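# Find the lighter check weight and place it on the red dish

## Task

Of four check weights, one is lighter than the other three. Identify it (the balance's pointer sits over white when the pans hold equal loads and leans toward the lighter pan otherwise) and set that weight lying flat on the red dish. The other three weights must not end up on the dish. Apart from the weights and the dish, everything must stay upright, and the balance must remain on the furniture it currently stands on.

## Robot and tools

Robots: three identical i2rt Big YAM arms, arm1, arm2 and arm3. Each has six joints, a two-finger gripper and a wrist camera. Feet (base_link) in the scene frame, in metres: arm1 near x=-0.017 y=+1.211 z=+0.828, turned to face roughly -x (quat_wxyz about (0.030,-0.003,-0.002,-1.000)). arm2 near x=+0.095 y=-0.011 z=+0.883, facing +x. arm3 near x=-0.083 y=-1.202 z=+0.816, facing roughly +x. Every foot faces along its own +x. A hand reaches about 1.0 m from its joint1 axis. Two fixed room cameras, room_a and room_b, look at the scene. Wrist cameras are arm1_cam_wrist, arm2_cam_wrist, arm3_cam_wrist; with joints 1 and 6 at zero and the hand level and pointing forward, the wrist camera sits on top and looks toward the fingertips.

Frame: a single scene frame, origin on the floor, +z up. The hand point lies between the finger pads, about 1 cm back from the tips. The fingers point along the hand's +z; they open and close along its y. hand_target is where the hand would be at the joint targets currently held; under load the real hand can stop short.

Tool move: arguments arm1, arm2, arm3 (each optional, one object per robot) plus cameras. A robot not named gets nothing new but may still be pushing toward old targets. Inside a robot's object:
- joints: absolute joint targets keyed by name. joint1_rad -2.879 to 2.879 (rotation about the foot, positive counter-clockwise from above, 0 along the foot's facing). joint2_rad 0 to 3.141 (shoulder; 0 = upper arm pointing back, positive raises it then brings it forward). joint3_rad 0 to 3.019 (elbow; 0 folded, positive opens). joint4_rad -1.692 to 1.57 (hand pitch, positive tilts fingers up). joint5_rad -1.57 to 1.57 (hand sideways swing, positive to the arm's right). joint6_rad -2.094 to 2.094 (roll, positive clockwise viewed from behind the hand). gripper_m 0 to 0.093, fingertip gap in metres. Radians for all arm joints.
- target: one list of 7 numbers [x, y, z, qw, qx, qy, qz], an absolute hand pose in the scene frame (metres, unit quaternion), in the same form the result's hand line uses. The hand follows a straight line from its current hand_target toward it. When target is given, joints may contain only gripper_m.
- speed: top speed of that straight path, 0.002 to 0.5 m/s (default 0.25); only allowed with target. Rotation is capped at twice that value in rad/s.
- min_time_s: 0.1 to 8 s, the shortest duration for this robot's joint motions; used with joints.
All motions in one call start at the same moment; hand paths in one call finish together, paced by the slowest. Each path takes 0.5 to 10 s and an action at most 15 s. Paths ignore obstacles and other arms; hands lag, drift, overshoot speed near full stretch, and often settle a centimetre or more away. Each control step clips the commanded pose to within 100 mm and 20 degrees of the measured one. Joints move at different rates, so joint-space moves can sweep wide arcs.
cameras: list of names or ["all"]; [] for none; omitted means all for a call without action, otherwise none. A move with no robot parts just reports full state, images and the scene number.

Tool wait: seconds from 0 to 10, plus optional cameras. Nothing new is commanded.
Tool zoom_image: camera (one name) and region [x0, y0, x1, y1] in image pixels, origin top-left, at most 504 by 504; works only on the latest images.
Tool finished_scene: scene = the current scene number. Irreversible; the goal must already hold with no robot help.

Reading results: the move line lists each robot sent a motion with done or its worst status. joint_status and hand_status explain how motions ended: off_target (stopped away from target, maybe still pushing), time_out (joint could not finish; it keeps a nearby target and keeps pushing; send it its reported position to relax), not_followed (a safety check withheld joint targets, or 'pose unreachable' for a hand target; the gripper part still runs). on_its_own lists actions the robot took without this call; 'held at' is a target, not a reading. Robots under 'as last shown' were not commanded and repeat old values. Joint velocities are rad/s (gripper m/s); 'within noise' means still. Joint torques, in N m, include gravity and offsets; numbers 3 and 4 wrap at ±28. Images may lag the state slightly.

Gripper: closed on nothing it reads 0.000 to 0.003; holding a rigid part it can read up to 0.005 narrower (or 0.002 wider). Force per pad is about 50 to 64 N. Aim about 0.005 below the contact reading for a firm grip; open well above the reading to release.

Cautions: a hard press between robots fails the scene, including one gripper squeezing another's fingers; the anti-collision check can be late. Do not knock anything off the work area or to the floor, drop parts from height, or slam fixed items. Keep the balance on its furniture and other items standing. Loose objects may get nudged occasionally. Long stretched holds or pushing at unreachable poses heat motors: MOTOR HOT appears near 85 °C, and at 100 °C the arm goes limp for 30 to 60 s (limit_stop_at_motor_heat); resend targets afterward. Moves should be smooth and economical; elapsed thinking also lets the scene run with the last command held.

Each tool is called after "Request:" as name(argument=value, ...) on one line, values as JSON.

## Session

Request:
move()

Scene clock: 0.00 s.
Joint torques (N m): no reading
Heat: arm1: hottest joint2_rad 37 °C; arm2: hottest joint2_rad 31 °C; arm3: hottest joint2_rad 36 °C.
Joint velocities: within noise
arm1.joint_positions: joint1_rad=+0.463 joint2_rad=+0.615 joint3_rad=+1.490 joint4_rad=-1.383 joint5_rad=+0.276 joint6_rad=+0.395 gripper_m=+0.09396
arm1.joint_status: not commanded
arm1.hand: x=-0.2166 y=+1.1519 z=+1.4100 quat_wxyz=(-0.119, -0.855, +0.016, +0.505) (m; scene frame)
arm1.hand_target: x=-0.2135 y=+1.1537 z=+1.4229 quat_wxyz=(-0.125, -0.847, +0.018, +0.516) (m; scene frame)
arm1.hand_status: not commanded
arm2.joint_positions: joint1_rad=+0.482 joint2_rad=+0.585 joint3_rad=+1.357 joint4_rad=-1.462 joint5_rad=+0.226 joint6_rad=+0.023 gripper_m=+0.09396
arm2.joint_status: not commanded
arm2.hand: x=-0.1095 y=-0.0683 z=+1.3892 quat_wxyz=(-0.010, +0.891, +0.138, -0.433) (m; scene frame)
arm2.hand_target: x=-0.1075 y=-0.0675 z=+1.4001 quat_wxyz=(-0.007, +0.885, +0.136, -0.444) (m; scene frame)
arm2.hand_status: not commanded
arm3.joint_positions: joint1_rad=-0.065 joint2_rad=+0.649 joint3_rad=+1.390 joint4_rad=-1.161 joint5_rad=-0.034 joint6_rad=-0.702 gripper_m=+0.09396
arm3.joint_status: not commanded
arm3.hand: x=-0.3410 y=-1.1470 z=+1.3892 quat_wxyz=(-0.236, +0.811, +0.203, -0.495) (m; scene frame)
arm3.hand_target: x=-0.3379 y=-1.1478 z=+1.4005 quat_wxyz=(-0.241, +0.804, +0.201, -0.504) (m; scene frame)
arm3.hand_status: not commanded
pictures: arm1_cam_wrist, arm2_cam_wrist, arm3_cam_wrist, room_a, room_b

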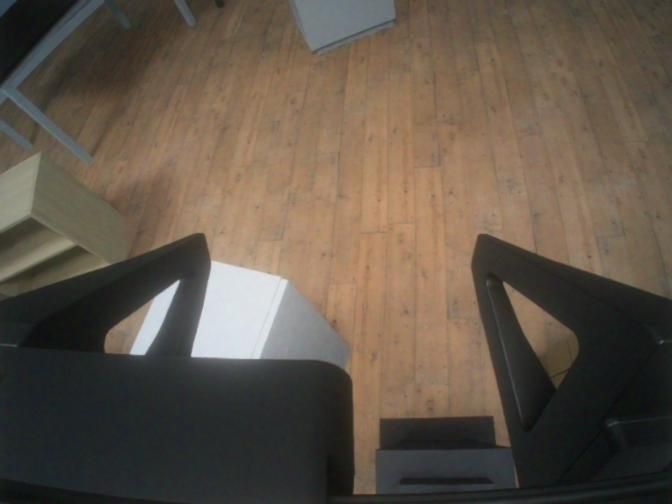

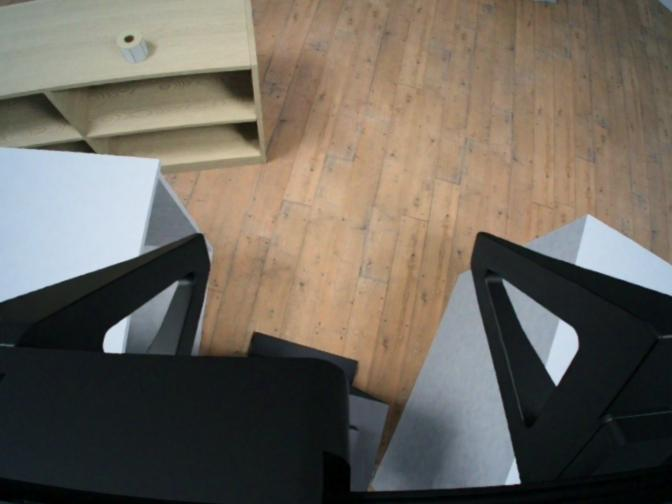

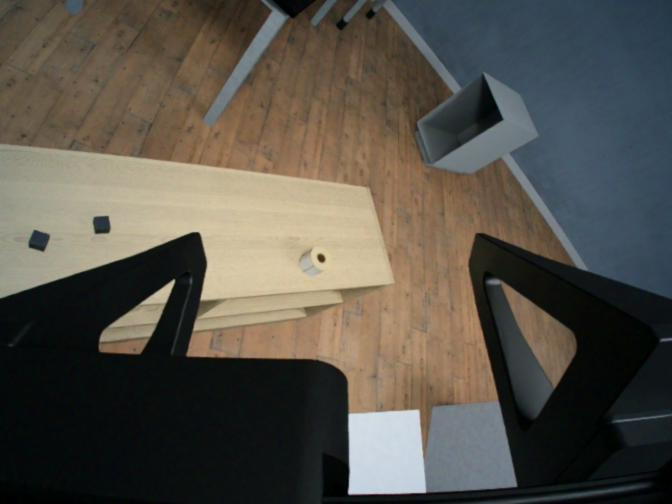

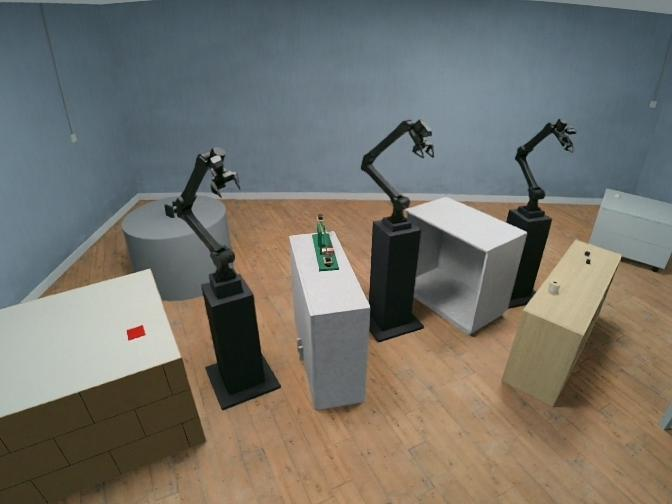

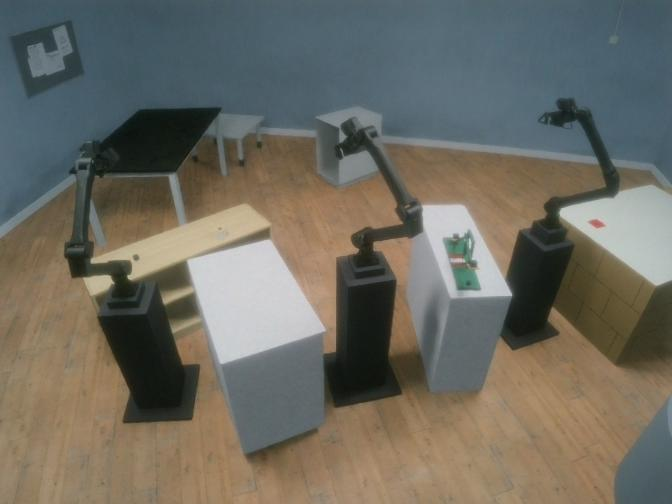

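Request:
zoom_image(camera="room_a", region=[280, 200, 380, 280])

Request:
zoom_image(camera="room_b", region=[420, 210, 520, 310])

Request:
zoom_image(camera="room_a", region=[520, 220, 640, 320])

Request:
zoom_image(camera="room_b", region=[90, 190, 290, 310])

Request:
zoom_image(camera="room_a", region=[80, 290, 200, 380])

Request:
zoom_image(camera="arm3_cam_wrist", region=[0, 130, 420, 420])

Scaled by 5.040 from the camera's 672x504 image, which has a finer 960x720 frame.

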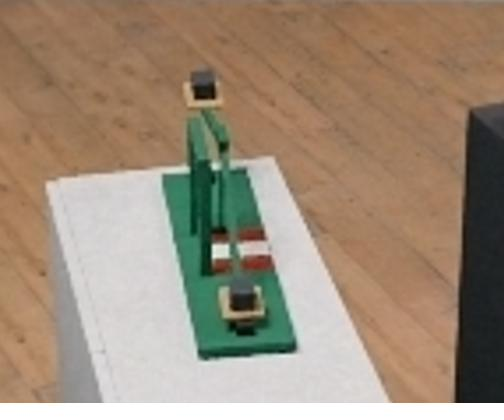

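Scaled by 5.040 from the camera's 672x504 image, which has a finer 960x720 frame.

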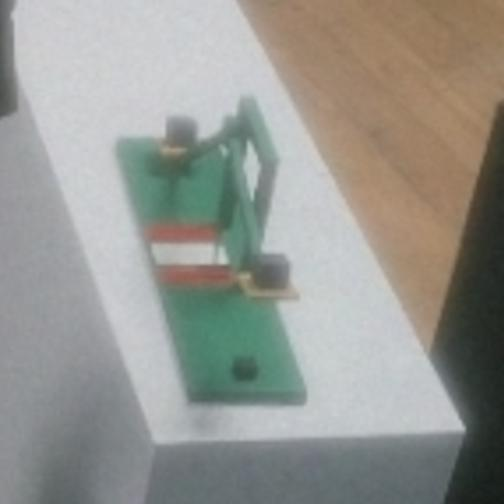

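Scaled by 4.200 from the camera's 672x504 image, which has a finer 960x720 frame.

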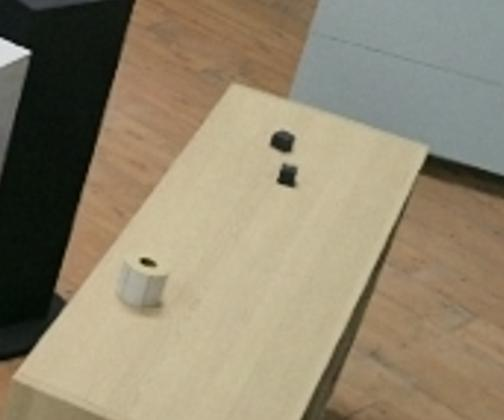

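Scaled by 2.520 from the camera's 672x504 image, which has a finer 960x720 frame.

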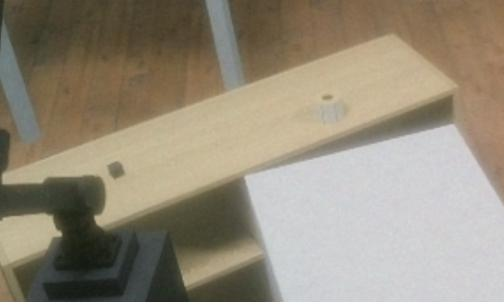

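Scaled by 4.200 from the camera's 672x504 image, which has a finer 960x720 frame.

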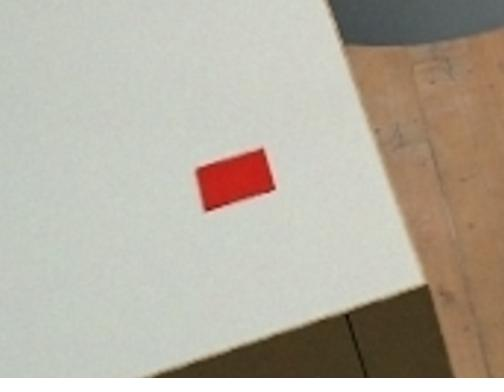

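Scaled by 1.200 from the camera's 672x504 image, which has a finer 960x720 frame.

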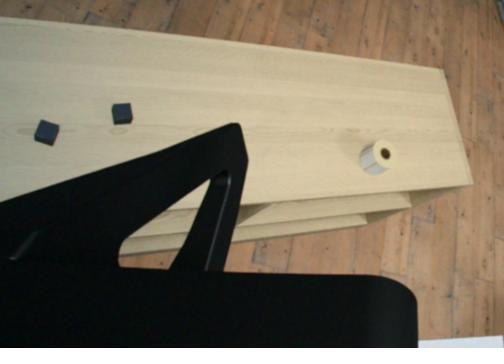

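Request:
move(arm1={"joints":{"joint1_rad":1.93,"joint2_rad":0.9,"joint4_rad":-1.5,"joint5_rad":0,"joint6_rad":0}}, cameras=["arm1_cam_wrist"])

Request:
zoom_image(camera="arm1_cam_wrist", region=[184, 50, 488, 350])

Scene clock: 5.57 s.
Joint torques (N m): arm1=[0.73 -2.96 11.88 1.14 0.05 -0.22] | arm2=[1.73 2.32 10.97 1.92 0.09 0.11] | arm3=[-1.26 0.38 8.81 2.07 -0.01 0.02]
Heat: arm1: hottest joint2_rad 37 °C; arm2: hottest joint2_rad 31 °C; arm3: hottest joint2_rad 36 °C.
move: arm1 done
Joint velocities: within noise
arm1.joint_positions: joint1_rad=+1.915 joint2_rad=+0.913 joint3_rad=+1.488 joint4_rad=-1.493 joint5_rad=+0.001 joint6_rad=+0.014 gripper_m=+0.09397
arm1.joint_status: all done
arm1.hand: x=+0.1101 y=+0.9237 z=+1.3109 quat_wxyz=(-0.267, -0.526, -0.788, +0.179) (m; scene frame)
arm1.hand_target: x=+0.1119 y=+0.9318 z=+1.3270 quat_wxyz=(-0.281, -0.511, -0.790, +0.187) (m; scene frame)
arm1.hand_status: not commanded
arm2, arm3: as last shown
arm3.hand_target: x=-0.3379 y=-1.1478 z=+1.4005 quat_wxyz=(-0.241, +0.805, +0.201, -0.504) (m; scene frame)
pictures: arm1_cam_wrist
camera_calibration:
arm1_cam_wrist: T_world_to_cam=[[-0.923398, -0.383823, 0.0039712, 0.450983], [-0.383835, 0.923263, -0.0160296, -0.786574], [0.00248606, -0.016326, -0.999864, 1.45313], [0, 0, 0, 1]] pos_world=[0.110909, 0.923036, 1.43854]

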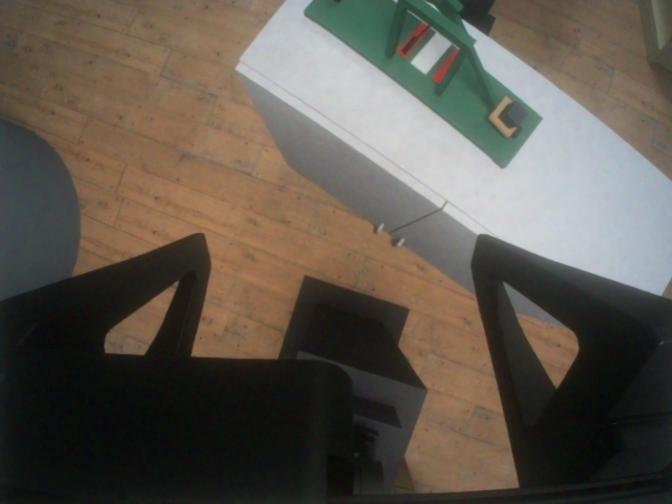

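Scaled by 1.658 from the camera's 672x504 image, which has a finer 960x720 frame.

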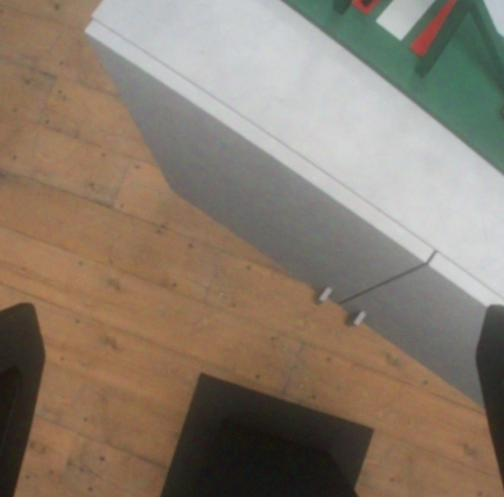

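Request:
move(arm1={"joints":{"joint2_rad":1.15,"joint3_rad":1.5,"joint4_rad":-1.0}}, cameras=["arm1_cam_wrist"])

Request:
zoom_image(camera="arm1_cam_wrist", region=[234, 100, 538, 340])

Scene clock: 7.20 s.
Joint torques (N m): arm1=[0.56 -7 13.11 2.5 0.01 -0.21] | arm2=[1.44 2.08 10.96 1.95 0.08 0.12] | arm3=[-1.14 0.44 8.79 2.07 -0.01 0.01]
Heat: arm1: hottest joint2_rad 37 °C; arm2: hottest joint2_rad 31 °C; arm3: hottest joint2_rad 36 °C.
move: arm1 done
Joint velocities: within noise
arm1.joint_positions: joint1_rad=+1.916 joint2_rad=+1.164 joint3_rad=+1.474 joint4_rad=-1.019 joint5_rad=+0.001 joint6_rad=+0.014 gripper_m=+0.09397
arm1.joint_status: all done
arm1.hand: x=+0.1776 y=+0.7663 z=+1.2891 quat_wxyz=(-0.349, -0.504, -0.756, +0.231) (m; scene frame)
arm1.hand_target: x=+0.1838 y=+0.7704 z=+1.3139 quat_wxyz=(-0.371, -0.486, -0.752, +0.245) (m; scene frame)
arm1.hand_status: not commanded
arm2, arm3: as last shown
pictures: arm1_cam_wrist
camera_calibration:
arm1_cam_wrist: T_world_to_cam=[[-0.922835, -0.385192, 0.00171253, 0.456874], [-0.375769, 0.899265, -0.223877, -0.330731], [0.0846957, -0.207245, -0.974616, 1.52778], [0, 0, 0, 1]] pos_world=[0.167944, 0.790024, 1.41417]

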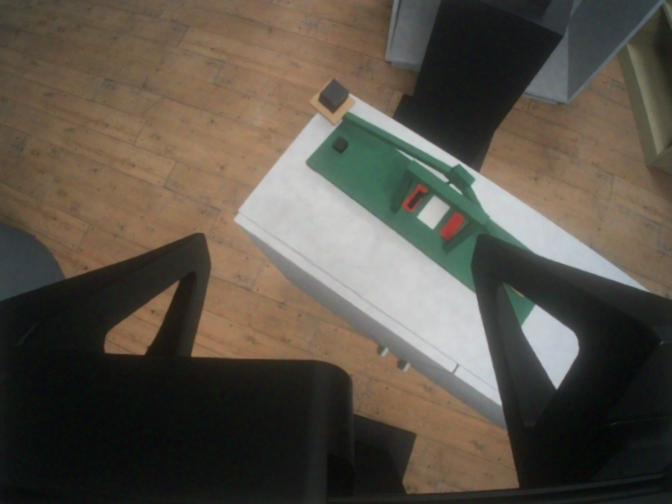

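Scaled by 1.658 from the camera's 672x504 image, which has a finer 960x720 frame.

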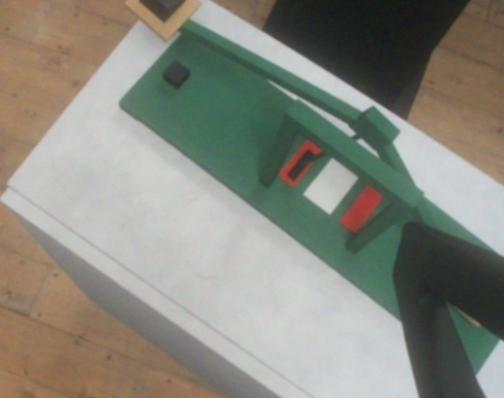

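Request:
zoom_image(camera="arm1_cam_wrist", region=[290, 60, 390, 160])

Scaled by 5.040 from the camera's 672x504 image, which has a finer 960x720 frame.

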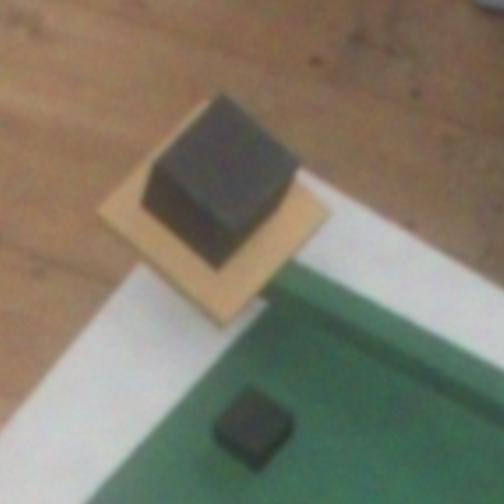

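Request:
move(arm1={"target":[0.339,0.50,1.02,0.124,0.800,0.560,-0.177],"speed":0.35}, cameras=["arm1_cam_wrist","room_a","room_b"])

Request:
zoom_image(camera="room_b", region=[420, 170, 540, 290])

Scene clock: 12.63 s.
Joint torques (N m): arm1=[0.03 -19.43 15.06 0.49 0.24 0.05] | arm2=[1.49 2.2 10.97 1.95 0.07 0.12] | arm3=[-1.08 0.32 8.8 2.07 0 0.01]
Heat: arm1: hottest joint2_rad 38 °C; arm2: hottest joint2_rad 31 °C; arm3: hottest joint2_rad 36 °C.
move: arm1 off_target
Joint velocities: within noise
arm1.joint_positions: joint1_rad=+2.032 joint2_rad=+2.427 joint3_rad=+2.635 joint4_rad=-1.529 joint5_rad=+0.325 joint6_rad=+0.820 gripper_m=+0.09397
arm1.joint_status: not commanded
arm1.hand: x=+0.3272 y=+0.5037 z=+1.0043 quat_wxyz=(-0.104, -0.799, -0.566, +0.177) (m; scene frame)
arm1.hand_target: x=+0.3384 y=+0.5010 z=+1.0200 quat_wxyz=(-0.125, -0.800, -0.560, +0.177) (m; scene frame)
arm1.hand_status: off_target (0.020 m and 2.4 deg from the pose sent, 0.412 m and 48.9 deg at the start)
arm2, arm3: as last shown
pictures: arm1_cam_wrist, room_a, room_b
camera_calibration:
arm1_cam_wrist: T_world_to_cam=[[-0.940505, 0.337687, 0.0376446, 0.0997759], [0.33732, 0.914646, 0.222796, -0.791726], [0.0408041, 0.222239, -0.974138, 0.980593], [0, 0, 0, 1]] pos_world=[0.320893, 0.472529, 1.12787]

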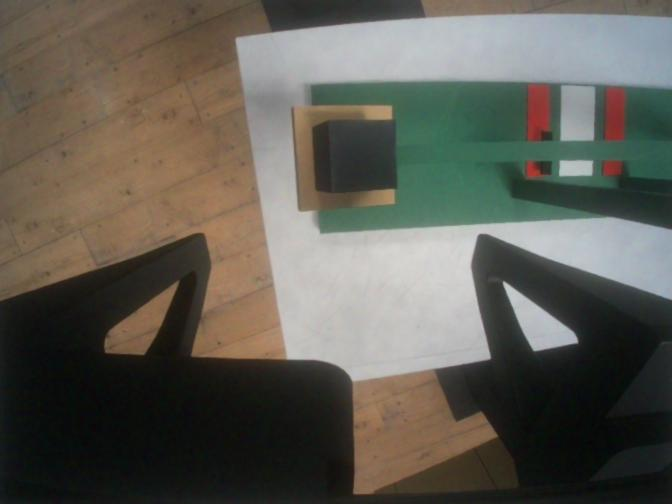

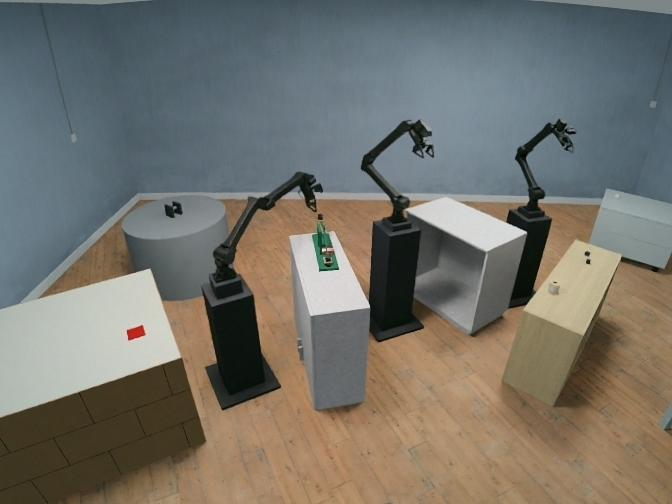

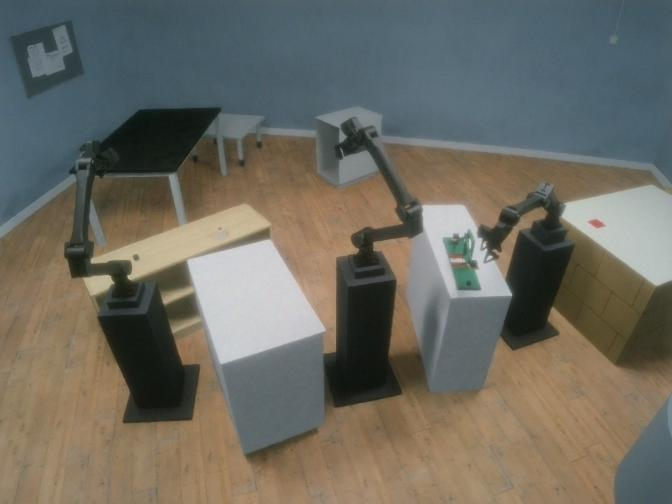

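Scaled by 4.200 from the camera's 672x504 image, which has a finer 960x720 frame.

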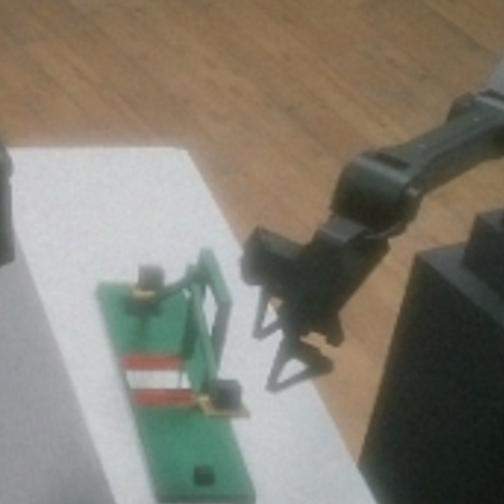

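Request:
move(arm1={"target":[0.324,0.490,0.993,0.124,0.800,0.560,-0.177],"speed":0.2}, cameras=["arm1_cam_wrist","room_b"])

Request:
zoom_image(camera="room_b", region=[440, 220, 520, 290])

Scene clock: 14.73 s.
Joint torques (N m): arm1=[-1.32 -20.25 10.96 1.32 0.19 -0.2] | arm2=[1.44 2.32 10.95 1.99 0.08 0.1] | arm3=[-1.14 0.38 8.79 2.07 -0.01 0.02]
Heat: arm1: hottest joint3_rad 39 °C; arm2: hottest joint3_rad 32 °C; arm3: hottest joint2_rad 36 °C.
move: arm1 off_target
Joint velocities: within noise
arm1.joint_positions: joint1_rad=+2.032 joint2_rad=+2.427 joint3_rad=+2.563 joint4_rad=-1.448 joint5_rad=+0.319 joint6_rad=+0.820 gripper_m=+0.09397
arm1.joint_status: not commanded
arm1.hand: x=+0.3311 y=+0.4981 z=+0.9776 quat_wxyz=(-0.109, -0.799, -0.565, +0.175) (m; scene frame)
arm1.hand_target: x=+0.3238 y=+0.4903 z=+0.9930 quat_wxyz=(-0.124, -0.800, -0.560, +0.177) (m; scene frame)
arm1.hand_status: off_target (0.019 m and 1.9 deg from the pose sent, 0.018 m and 2.4 deg at the start)
arm2, arm3: as last shown
pictures: arm1_cam_wrist, room_b
camera_calibration:
arm1_cam_wrist: T_world_to_cam=[[-0.941289, 0.336476, 0.0275538, 0.117171], [0.334004, 0.916264, 0.221138, -0.78019], [0.0491611, 0.217358, -0.974853, 0.956014], [0, 0, 0, 1]] pos_world=[0.32388, 0.467637, 1.10127]

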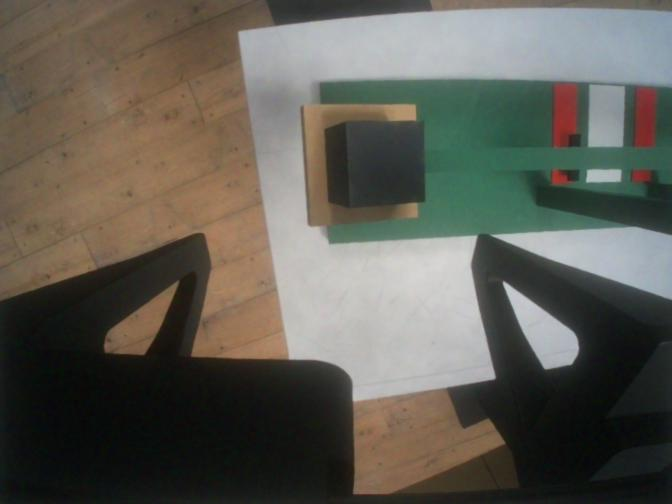

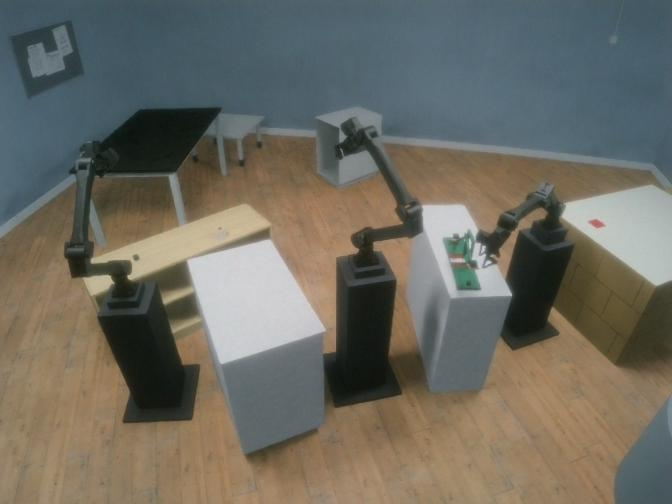

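Scaled by 6.300 from the camera's 672x504 image, which has a finer 960x720 frame.

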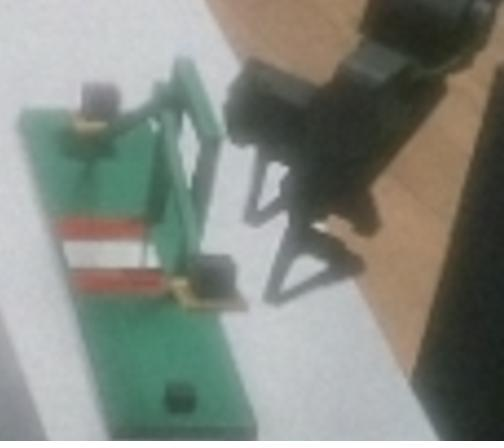

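Request:
move(arm1={"target":[0.297,0.465,0.953,0.124,0.800,0.560,-0.177],"speed":0.1}, cameras=["arm1_cam_wrist","room_b"])

Request:
zoom_image(camera="room_b", region=[440, 220, 520, 290])

Scene clock: 16.63 s.
Joint torques (N m): arm1=[-0.97 -18.84 11.43 1.4 0.21 -0.3] | arm2=[1.61 1.96 10.96 1.94 0.07 0.11] | arm3=[-1.08 0.5 8.79 2.04 -0.01 0.01]
Heat: arm1: hottest joint3_rad 39 °C; arm2: hottest joint3_rad 32 °C; arm3: hottest joint2_rad 36 °C.
move: arm1 done
Joint velocities: within noise
arm1.joint_positions: joint1_rad=+1.977 joint2_rad=+2.427 joint3_rad=+2.498 joint4_rad=-1.349 joint5_rad=+0.305 joint6_rad=+0.779 gripper_m=+0.09397
arm1.joint_status: not commanded
arm1.hand: x=+0.2979 y=+0.4714 z=+0.9546 quat_wxyz=(-0.118, -0.803, -0.557, +0.176) (m; scene frame)
arm1.hand_target: x=+0.2969 y=+0.4652 z=+0.9529 quat_wxyz=(-0.124, -0.800, -0.560, +0.177) (m; scene frame)
arm1.hand_status: done (0.007 m and 0.8 deg from the pose sent, 0.054 m and 1.9 deg at the start)
arm2, arm3: as last shown
pictures: arm1_cam_wrist, room_b
camera_calibration:
arm1_cam_wrist: T_world_to_cam=[[-0.93676, 0.349852, 0.00915409, 0.105373], [0.343919, 0.9154, 0.209194, -0.730591], [0.0648073, 0.199113, -0.977831, 0.947936], [0, 0, 0, 1]] pos_world=[0.28854, 0.443172, 1.07879]

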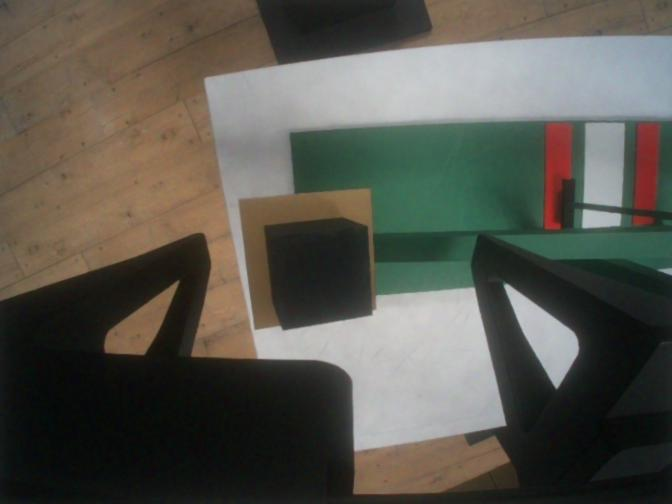

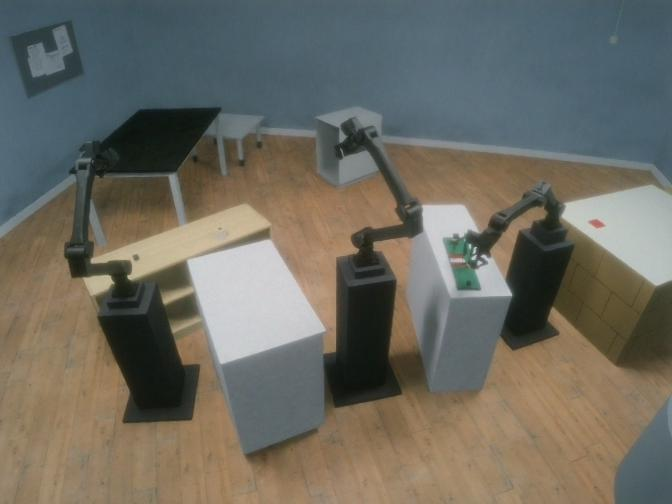

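Scaled by 6.300 from the camera's 672x504 image, which has a finer 960x720 frame.

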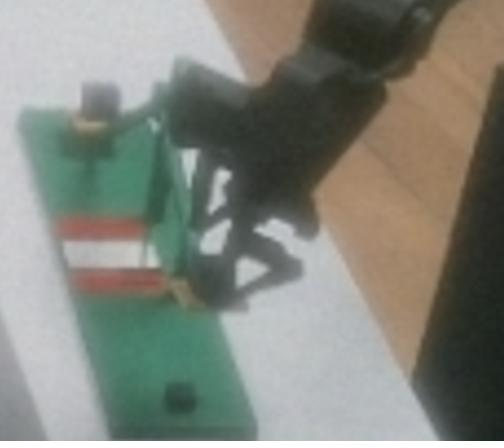

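Request:
move(arm1={"target":[0.304,0.471,0.931,0.124,0.800,0.560,-0.177],"speed":0.08}, cameras=["arm1_cam_wrist","room_b"])

Request:
zoom_image(camera="arm1_cam_wrist", region=[200, 160, 500, 385])

Request:
zoom_image(camera="room_b", region=[440, 220, 520, 290])

Scene clock: 18.13 s.
Joint torques (N m): arm1=[-0.03 -20.07 10.86 1.46 0.28 -0.11] | arm2=[1.61 2.2 11 1.91 0.08 0.11] | arm3=[-1.08 0.44 8.79 2.06 -0.01 0.01]
Heat: arm1: hottest joint3_rad 39 °C; arm2: hottest joint3_rad 32 °C; arm3: hottest joint2_rad 36 °C.
move: arm1 off_target
Joint velocities: within noise
arm1.joint_positions: joint1_rad=+1.977 joint2_rad=+2.427 joint3_rad=+2.418 joint4_rad=-1.282 joint5_rad=+0.306 joint6_rad=+0.778 gripper_m=+0.09397
arm1.joint_status: not commanded
arm1.hand: x=+0.2965 y=+0.4731 z=+0.9234 quat_wxyz=(-0.112, -0.803, -0.559, +0.175) (m; scene frame)
arm1.hand_target: x=+0.3040 y=+0.4712 z=+0.9310 quat_wxyz=(-0.124, -0.800, -0.560, +0.177) (m; scene frame)
arm1.hand_status: off_target (0.011 m and 1.5 deg from the pose sent, 0.025 m and 0.8 deg at the start)
arm2, arm3: as last shown
pictures: arm1_cam_wrist, room_b
camera_calibration:
arm1_cam_wrist: T_world_to_cam=[[-0.936726, 0.349489, 0.0200316, 0.0939617], [0.345287, 0.913013, 0.21722, -0.731842], [0.0576271, 0.210393, -0.975917, 0.912056], [0, 0, 0, 1]] pos_world=[0.288153, 0.443453, 1.04718]

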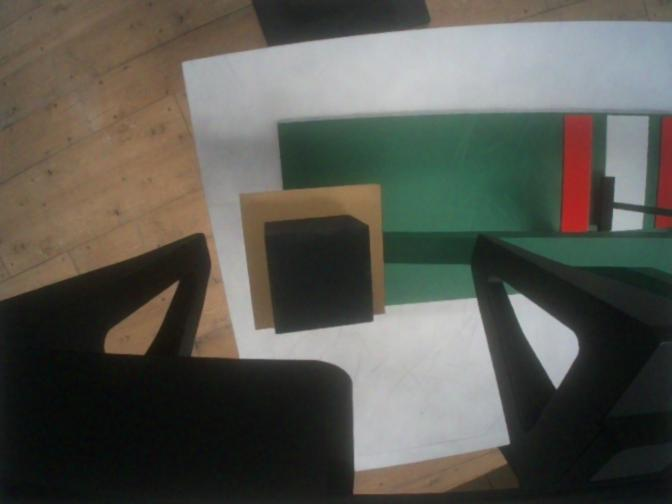

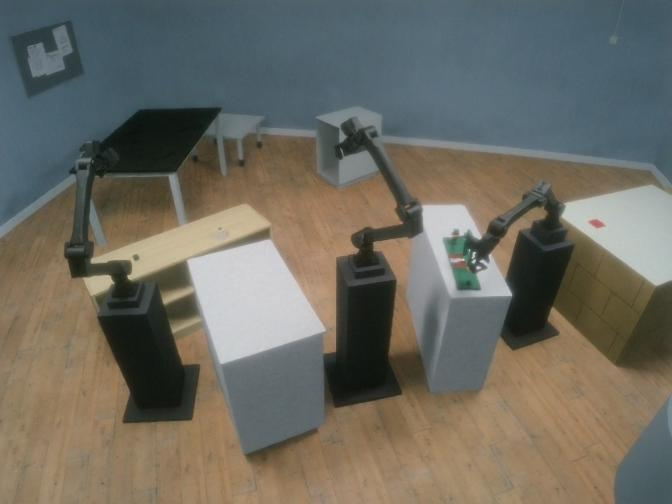

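Scaled by 1.680 from the camera's 672x504 image, which has a finer 960x720 frame.

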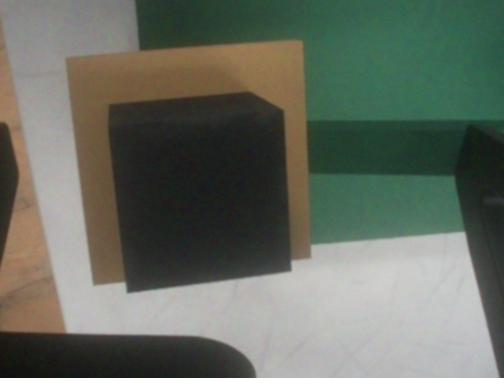

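Scaled by 6.300 from the camera's 672x504 image, which has a finer 960x720 frame.

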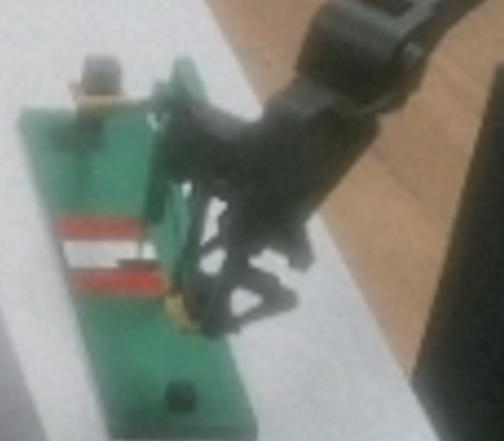

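Request:
move(arm1={"target":[0.314,0.466,0.950,0.124,0.800,0.560,-0.177],"speed":0.08}, cameras=["arm1_cam_wrist","room_b"])

Request:
zoom_image(camera="room_b", region=[440, 220, 520, 290])

Scene clock: 20.47 s.
Joint torques (N m): arm1=[0.79 -19.14 15.19 0.42 0.33 -0.03] | arm2=[1.49 2.32 10.97 1.89 0.06 0.1] | arm3=[-1.03 0.44 8.79 2.06 -0.01 0.01]
Heat: arm1: hottest joint3_rad 40 °C; arm2: hottest joint3_rad 33 °C; arm3: hottest joint2_rad 36 °C.
move: arm1 off_target
Joint velocities: within noise
arm1.joint_positions: joint1_rad=+1.979 joint2_rad=+2.455 joint3_rad=+2.510 joint4_rad=-1.355 joint5_rad=+0.307 joint6_rad=+0.778 gripper_m=+0.09397
arm1.joint_status: not commanded
arm1.hand: x=+0.2996 y=+0.4715 z=+0.9379 quat_wxyz=(-0.107, -0.802, -0.561, +0.175) (m; scene frame)
arm1.hand_target: x=+0.3135 y=+0.4671 z=+0.9501 quat_wxyz=(-0.125, -0.800, -0.560, +0.177) (m; scene frame)
arm1.hand_status: off_target (0.020 m and 1.9 deg from the pose sent, 0.033 m and 1.5 deg at the start)
arm2, arm3: as last shown
pictures: arm1_cam_wrist, room_b
camera_calibration:
arm1_cam_wrist: T_world_to_cam=[[-0.937428, 0.347088, 0.0275416, 0.0914166], [0.344257, 0.912126, 0.222517, -0.738898], [0.0521114, 0.218075, -0.97454, 0.923075], [0, 0, 0, 1]] pos_world=[0.291964, 0.440939, 1.06147]

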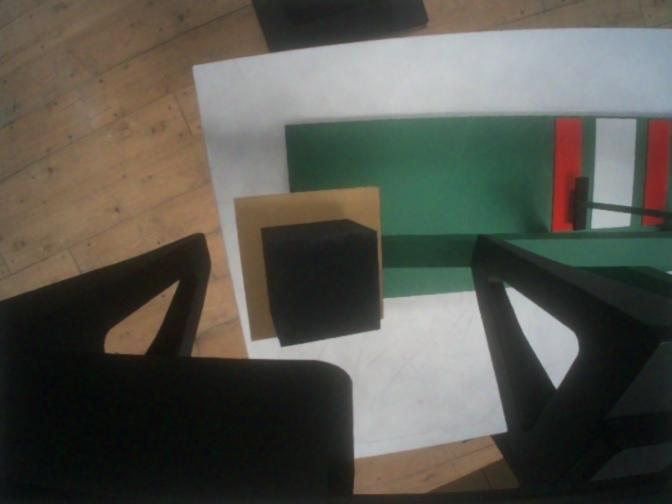

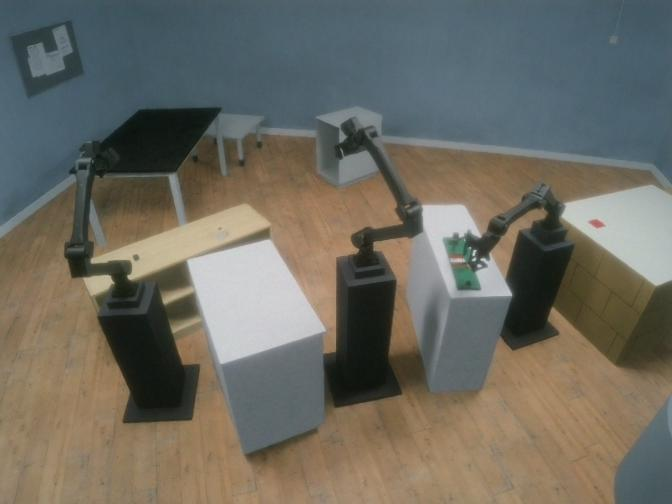

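Scaled by 6.300 from the camera's 672x504 image, which has a finer 960x720 frame.

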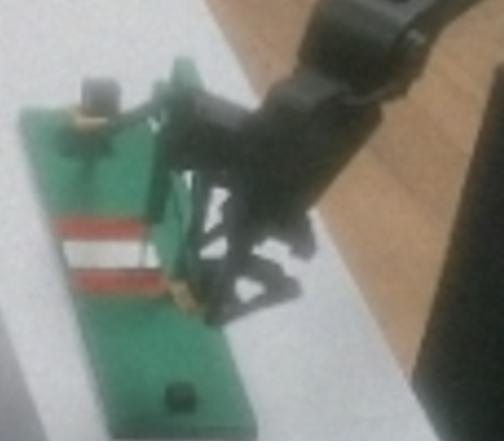

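Request:
move(arm1={"target":[0.316,0.463,0.963,0.124,0.800,0.560,-0.177],"speed":0.08}, cameras=["arm1_cam_wrist","room_b"])

Request:
zoom_image(camera="room_b", region=[440, 220, 520, 290])

Request:
zoom_image(camera="arm1_cam_wrist", region=[200, 160, 500, 385])

Scene clock: 22.37 s.
Joint torques (N m): arm1=[0.85 -19.08 15.25 0.57 0.35 -0.05] | arm2=[1.55 2.14 10.97 1.96 0.08 0.11] | arm3=[-1.08 0.44 8.79 2.07 -0.01 0.02]
Heat: arm1: hottest joint3_rad 41 °C; arm2: hottest joint3_rad 33 °C; arm3: hottest joint2_rad 36 °C.
move: arm1 off_target
Joint velocities: within noise
arm1.joint_positions: joint1_rad=+1.979 joint2_rad=+2.494 joint3_rad=+2.616 joint4_rad=-1.425 joint5_rad=+0.307 joint6_rad=+0.778 gripper_m=+0.09397
arm1.joint_status: not commanded
arm1.hand: x=+0.3017 y=+0.4677 z=+0.9496 quat_wxyz=(-0.106, -0.802, -0.561, +0.175) (m; scene frame)
arm1.hand_target: x=+0.3155 y=+0.4641 z=+0.9631 quat_wxyz=(-0.125, -0.800, -0.560, +0.177) (m; scene frame)
arm1.hand_status: off_target (0.020 m and 2.1 deg from the pose sent, 0.031 m and 1.9 deg at the start)
arm2.joint_positions: joint1_rad=+0.482 joint2_rad=+0.585 joint3_rad=+1.357 joint4_rad=-1.462 joint5_rad=+0.226 joint6_rad=+0.023 gripper_m=+0.09396
arm2.joint_status: not commanded
arm2.hand: x=-0.1095 y=-0.0683 z=+1.3892 quat_wxyz=(-0.010, +0.891, +0.138, -0.433) (m; scene frame)
arm2.hand_target: x=-0.1075 y=-0.0675 z=+1.4001 quat_wxyz=(-0.007, +0.885, +0.136, -0.444) (m; scene frame)
arm2.hand_status: not commanded
arm3.joint_positions: joint1_rad=-0.065 joint2_rad=+0.649 joint3_rad=+1.390 joint4_rad=-1.161 joint5_rad=-0.034 joint6_rad=-0.702 gripper_m=+0.09396
arm3.joint_status: not commanded
arm3.hand: x=-0.3410 y=-1.1470 z=+1.3892 quat_wxyz=(-0.236, +0.811, +0.203, -0.495) (m; scene frame)
arm3.hand_target: x=-0.3379 y=-1.1478 z=+1.4005 quat_wxyz=(-0.241, +0.805, +0.201, -0.504) (m; scene frame)
arm3.hand_status: not commanded
pictures: arm1_cam_wrist, room_b
camera_calibration:
arm1_cam_wrist: T_world_to_cam=[[-0.93738, 0.347057, 0.0295177, 0.0923679], [0.344568, 0.911587, 0.224235, -0.740182], [0.0509144, 0.220364, -0.974088, 0.934127], [0, 0, 0, 1]] pos_world=[0.294066, 0.436835, 1.07317]

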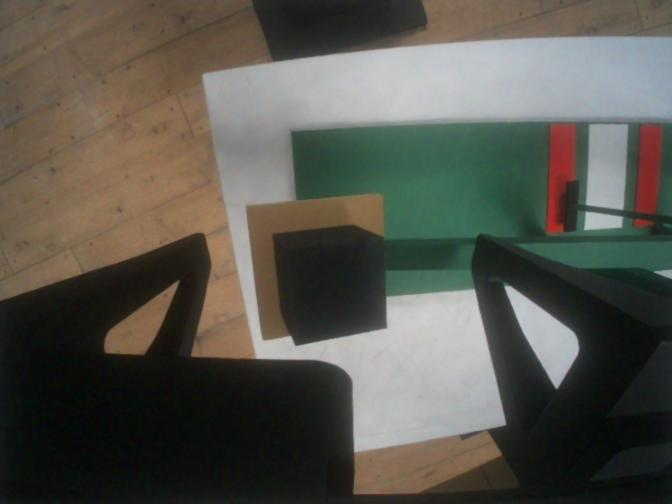

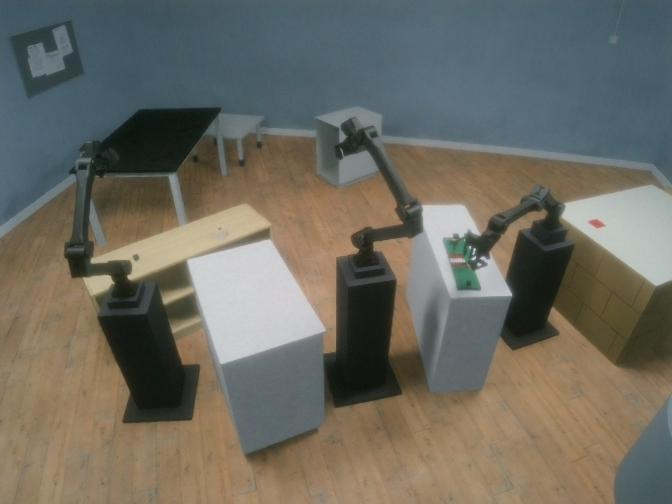

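Scaled by 6.300 from the camera's 672x504 image, which has a finer 960x720 frame.

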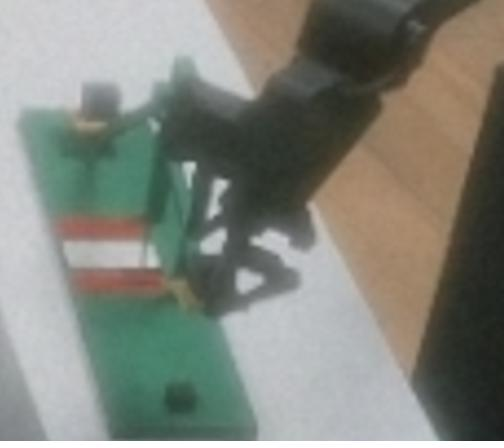

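Scaled by 1.680 from the camera's 672x504 image, which has a finer 960x720 frame.

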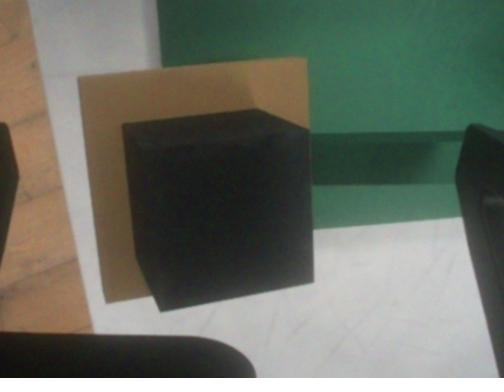

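Request:
move(arm1={"joints":{"gripper_m":0.022}}, cameras=["arm1_cam_wrist","room_b"])

Request:
zoom_image(camera="room_b", region=[440, 220, 520, 290])

Scene clock: 23.40 s.
Joint torques (N m): arm1=[0.44 -19.31 15.3 0.53 0.32 -0.03] | arm2=[1.44 2.26 11.02 1.98 0.08 0.1] | arm3=[-1.2 0.32 8.8 2.06 -0.01 0.01]
Heat: arm1: hottest joint3_rad 41 °C; arm2: hottest joint3_rad 33 °C; arm3: hottest joint2_rad 36 °C.
move: arm1 off_target
Joint velocities: within noise
arm1.joint_positions: joint1_rad=+1.979 joint2_rad=+2.494 joint3_rad=+2.617 joint4_rad=-1.427 joint5_rad=+0.308 joint6_rad=+0.778 gripper_m=+0.03459
arm1.joint_status: gripper_m off_target (ended at +0.03462, target +0.02200)
arm1.hand: x=+0.3015 y=+0.4678 z=+0.9502 quat_wxyz=(-0.106, -0.802, -0.561, +0.175) (m; scene frame)
arm1.hand_target: x=+0.3154 y=+0.4641 z=+0.9631 quat_wxyz=(-0.125, -0.800, -0.560, +0.177) (m; scene frame)
arm1.hand_status: not commanded
arm2, arm3: as last shown
pictures: arm1_cam_wrist, room_b
camera_calibration:
arm1_cam_wrist: T_world_to_cam=[[-0.937324, 0.347166, 0.029999, 0.091735], [0.344779, 0.911498, 0.224273, -0.740471], [0.0505162, 0.22056, -0.974064, 0.934695], [0, 0, 0, 1]] pos_world=[0.294067, 0.436935, 1.07377]

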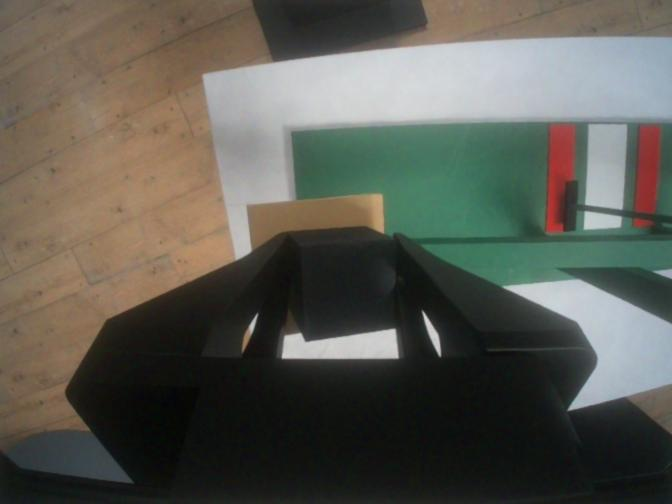

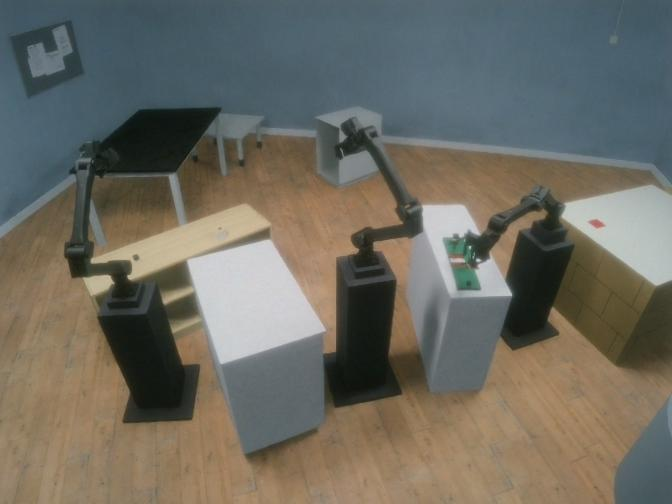

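Scaled by 6.300 from the camera's 672x504 image, which has a finer 960x720 frame.

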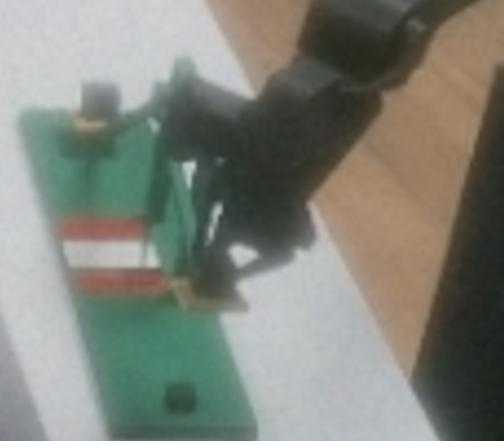

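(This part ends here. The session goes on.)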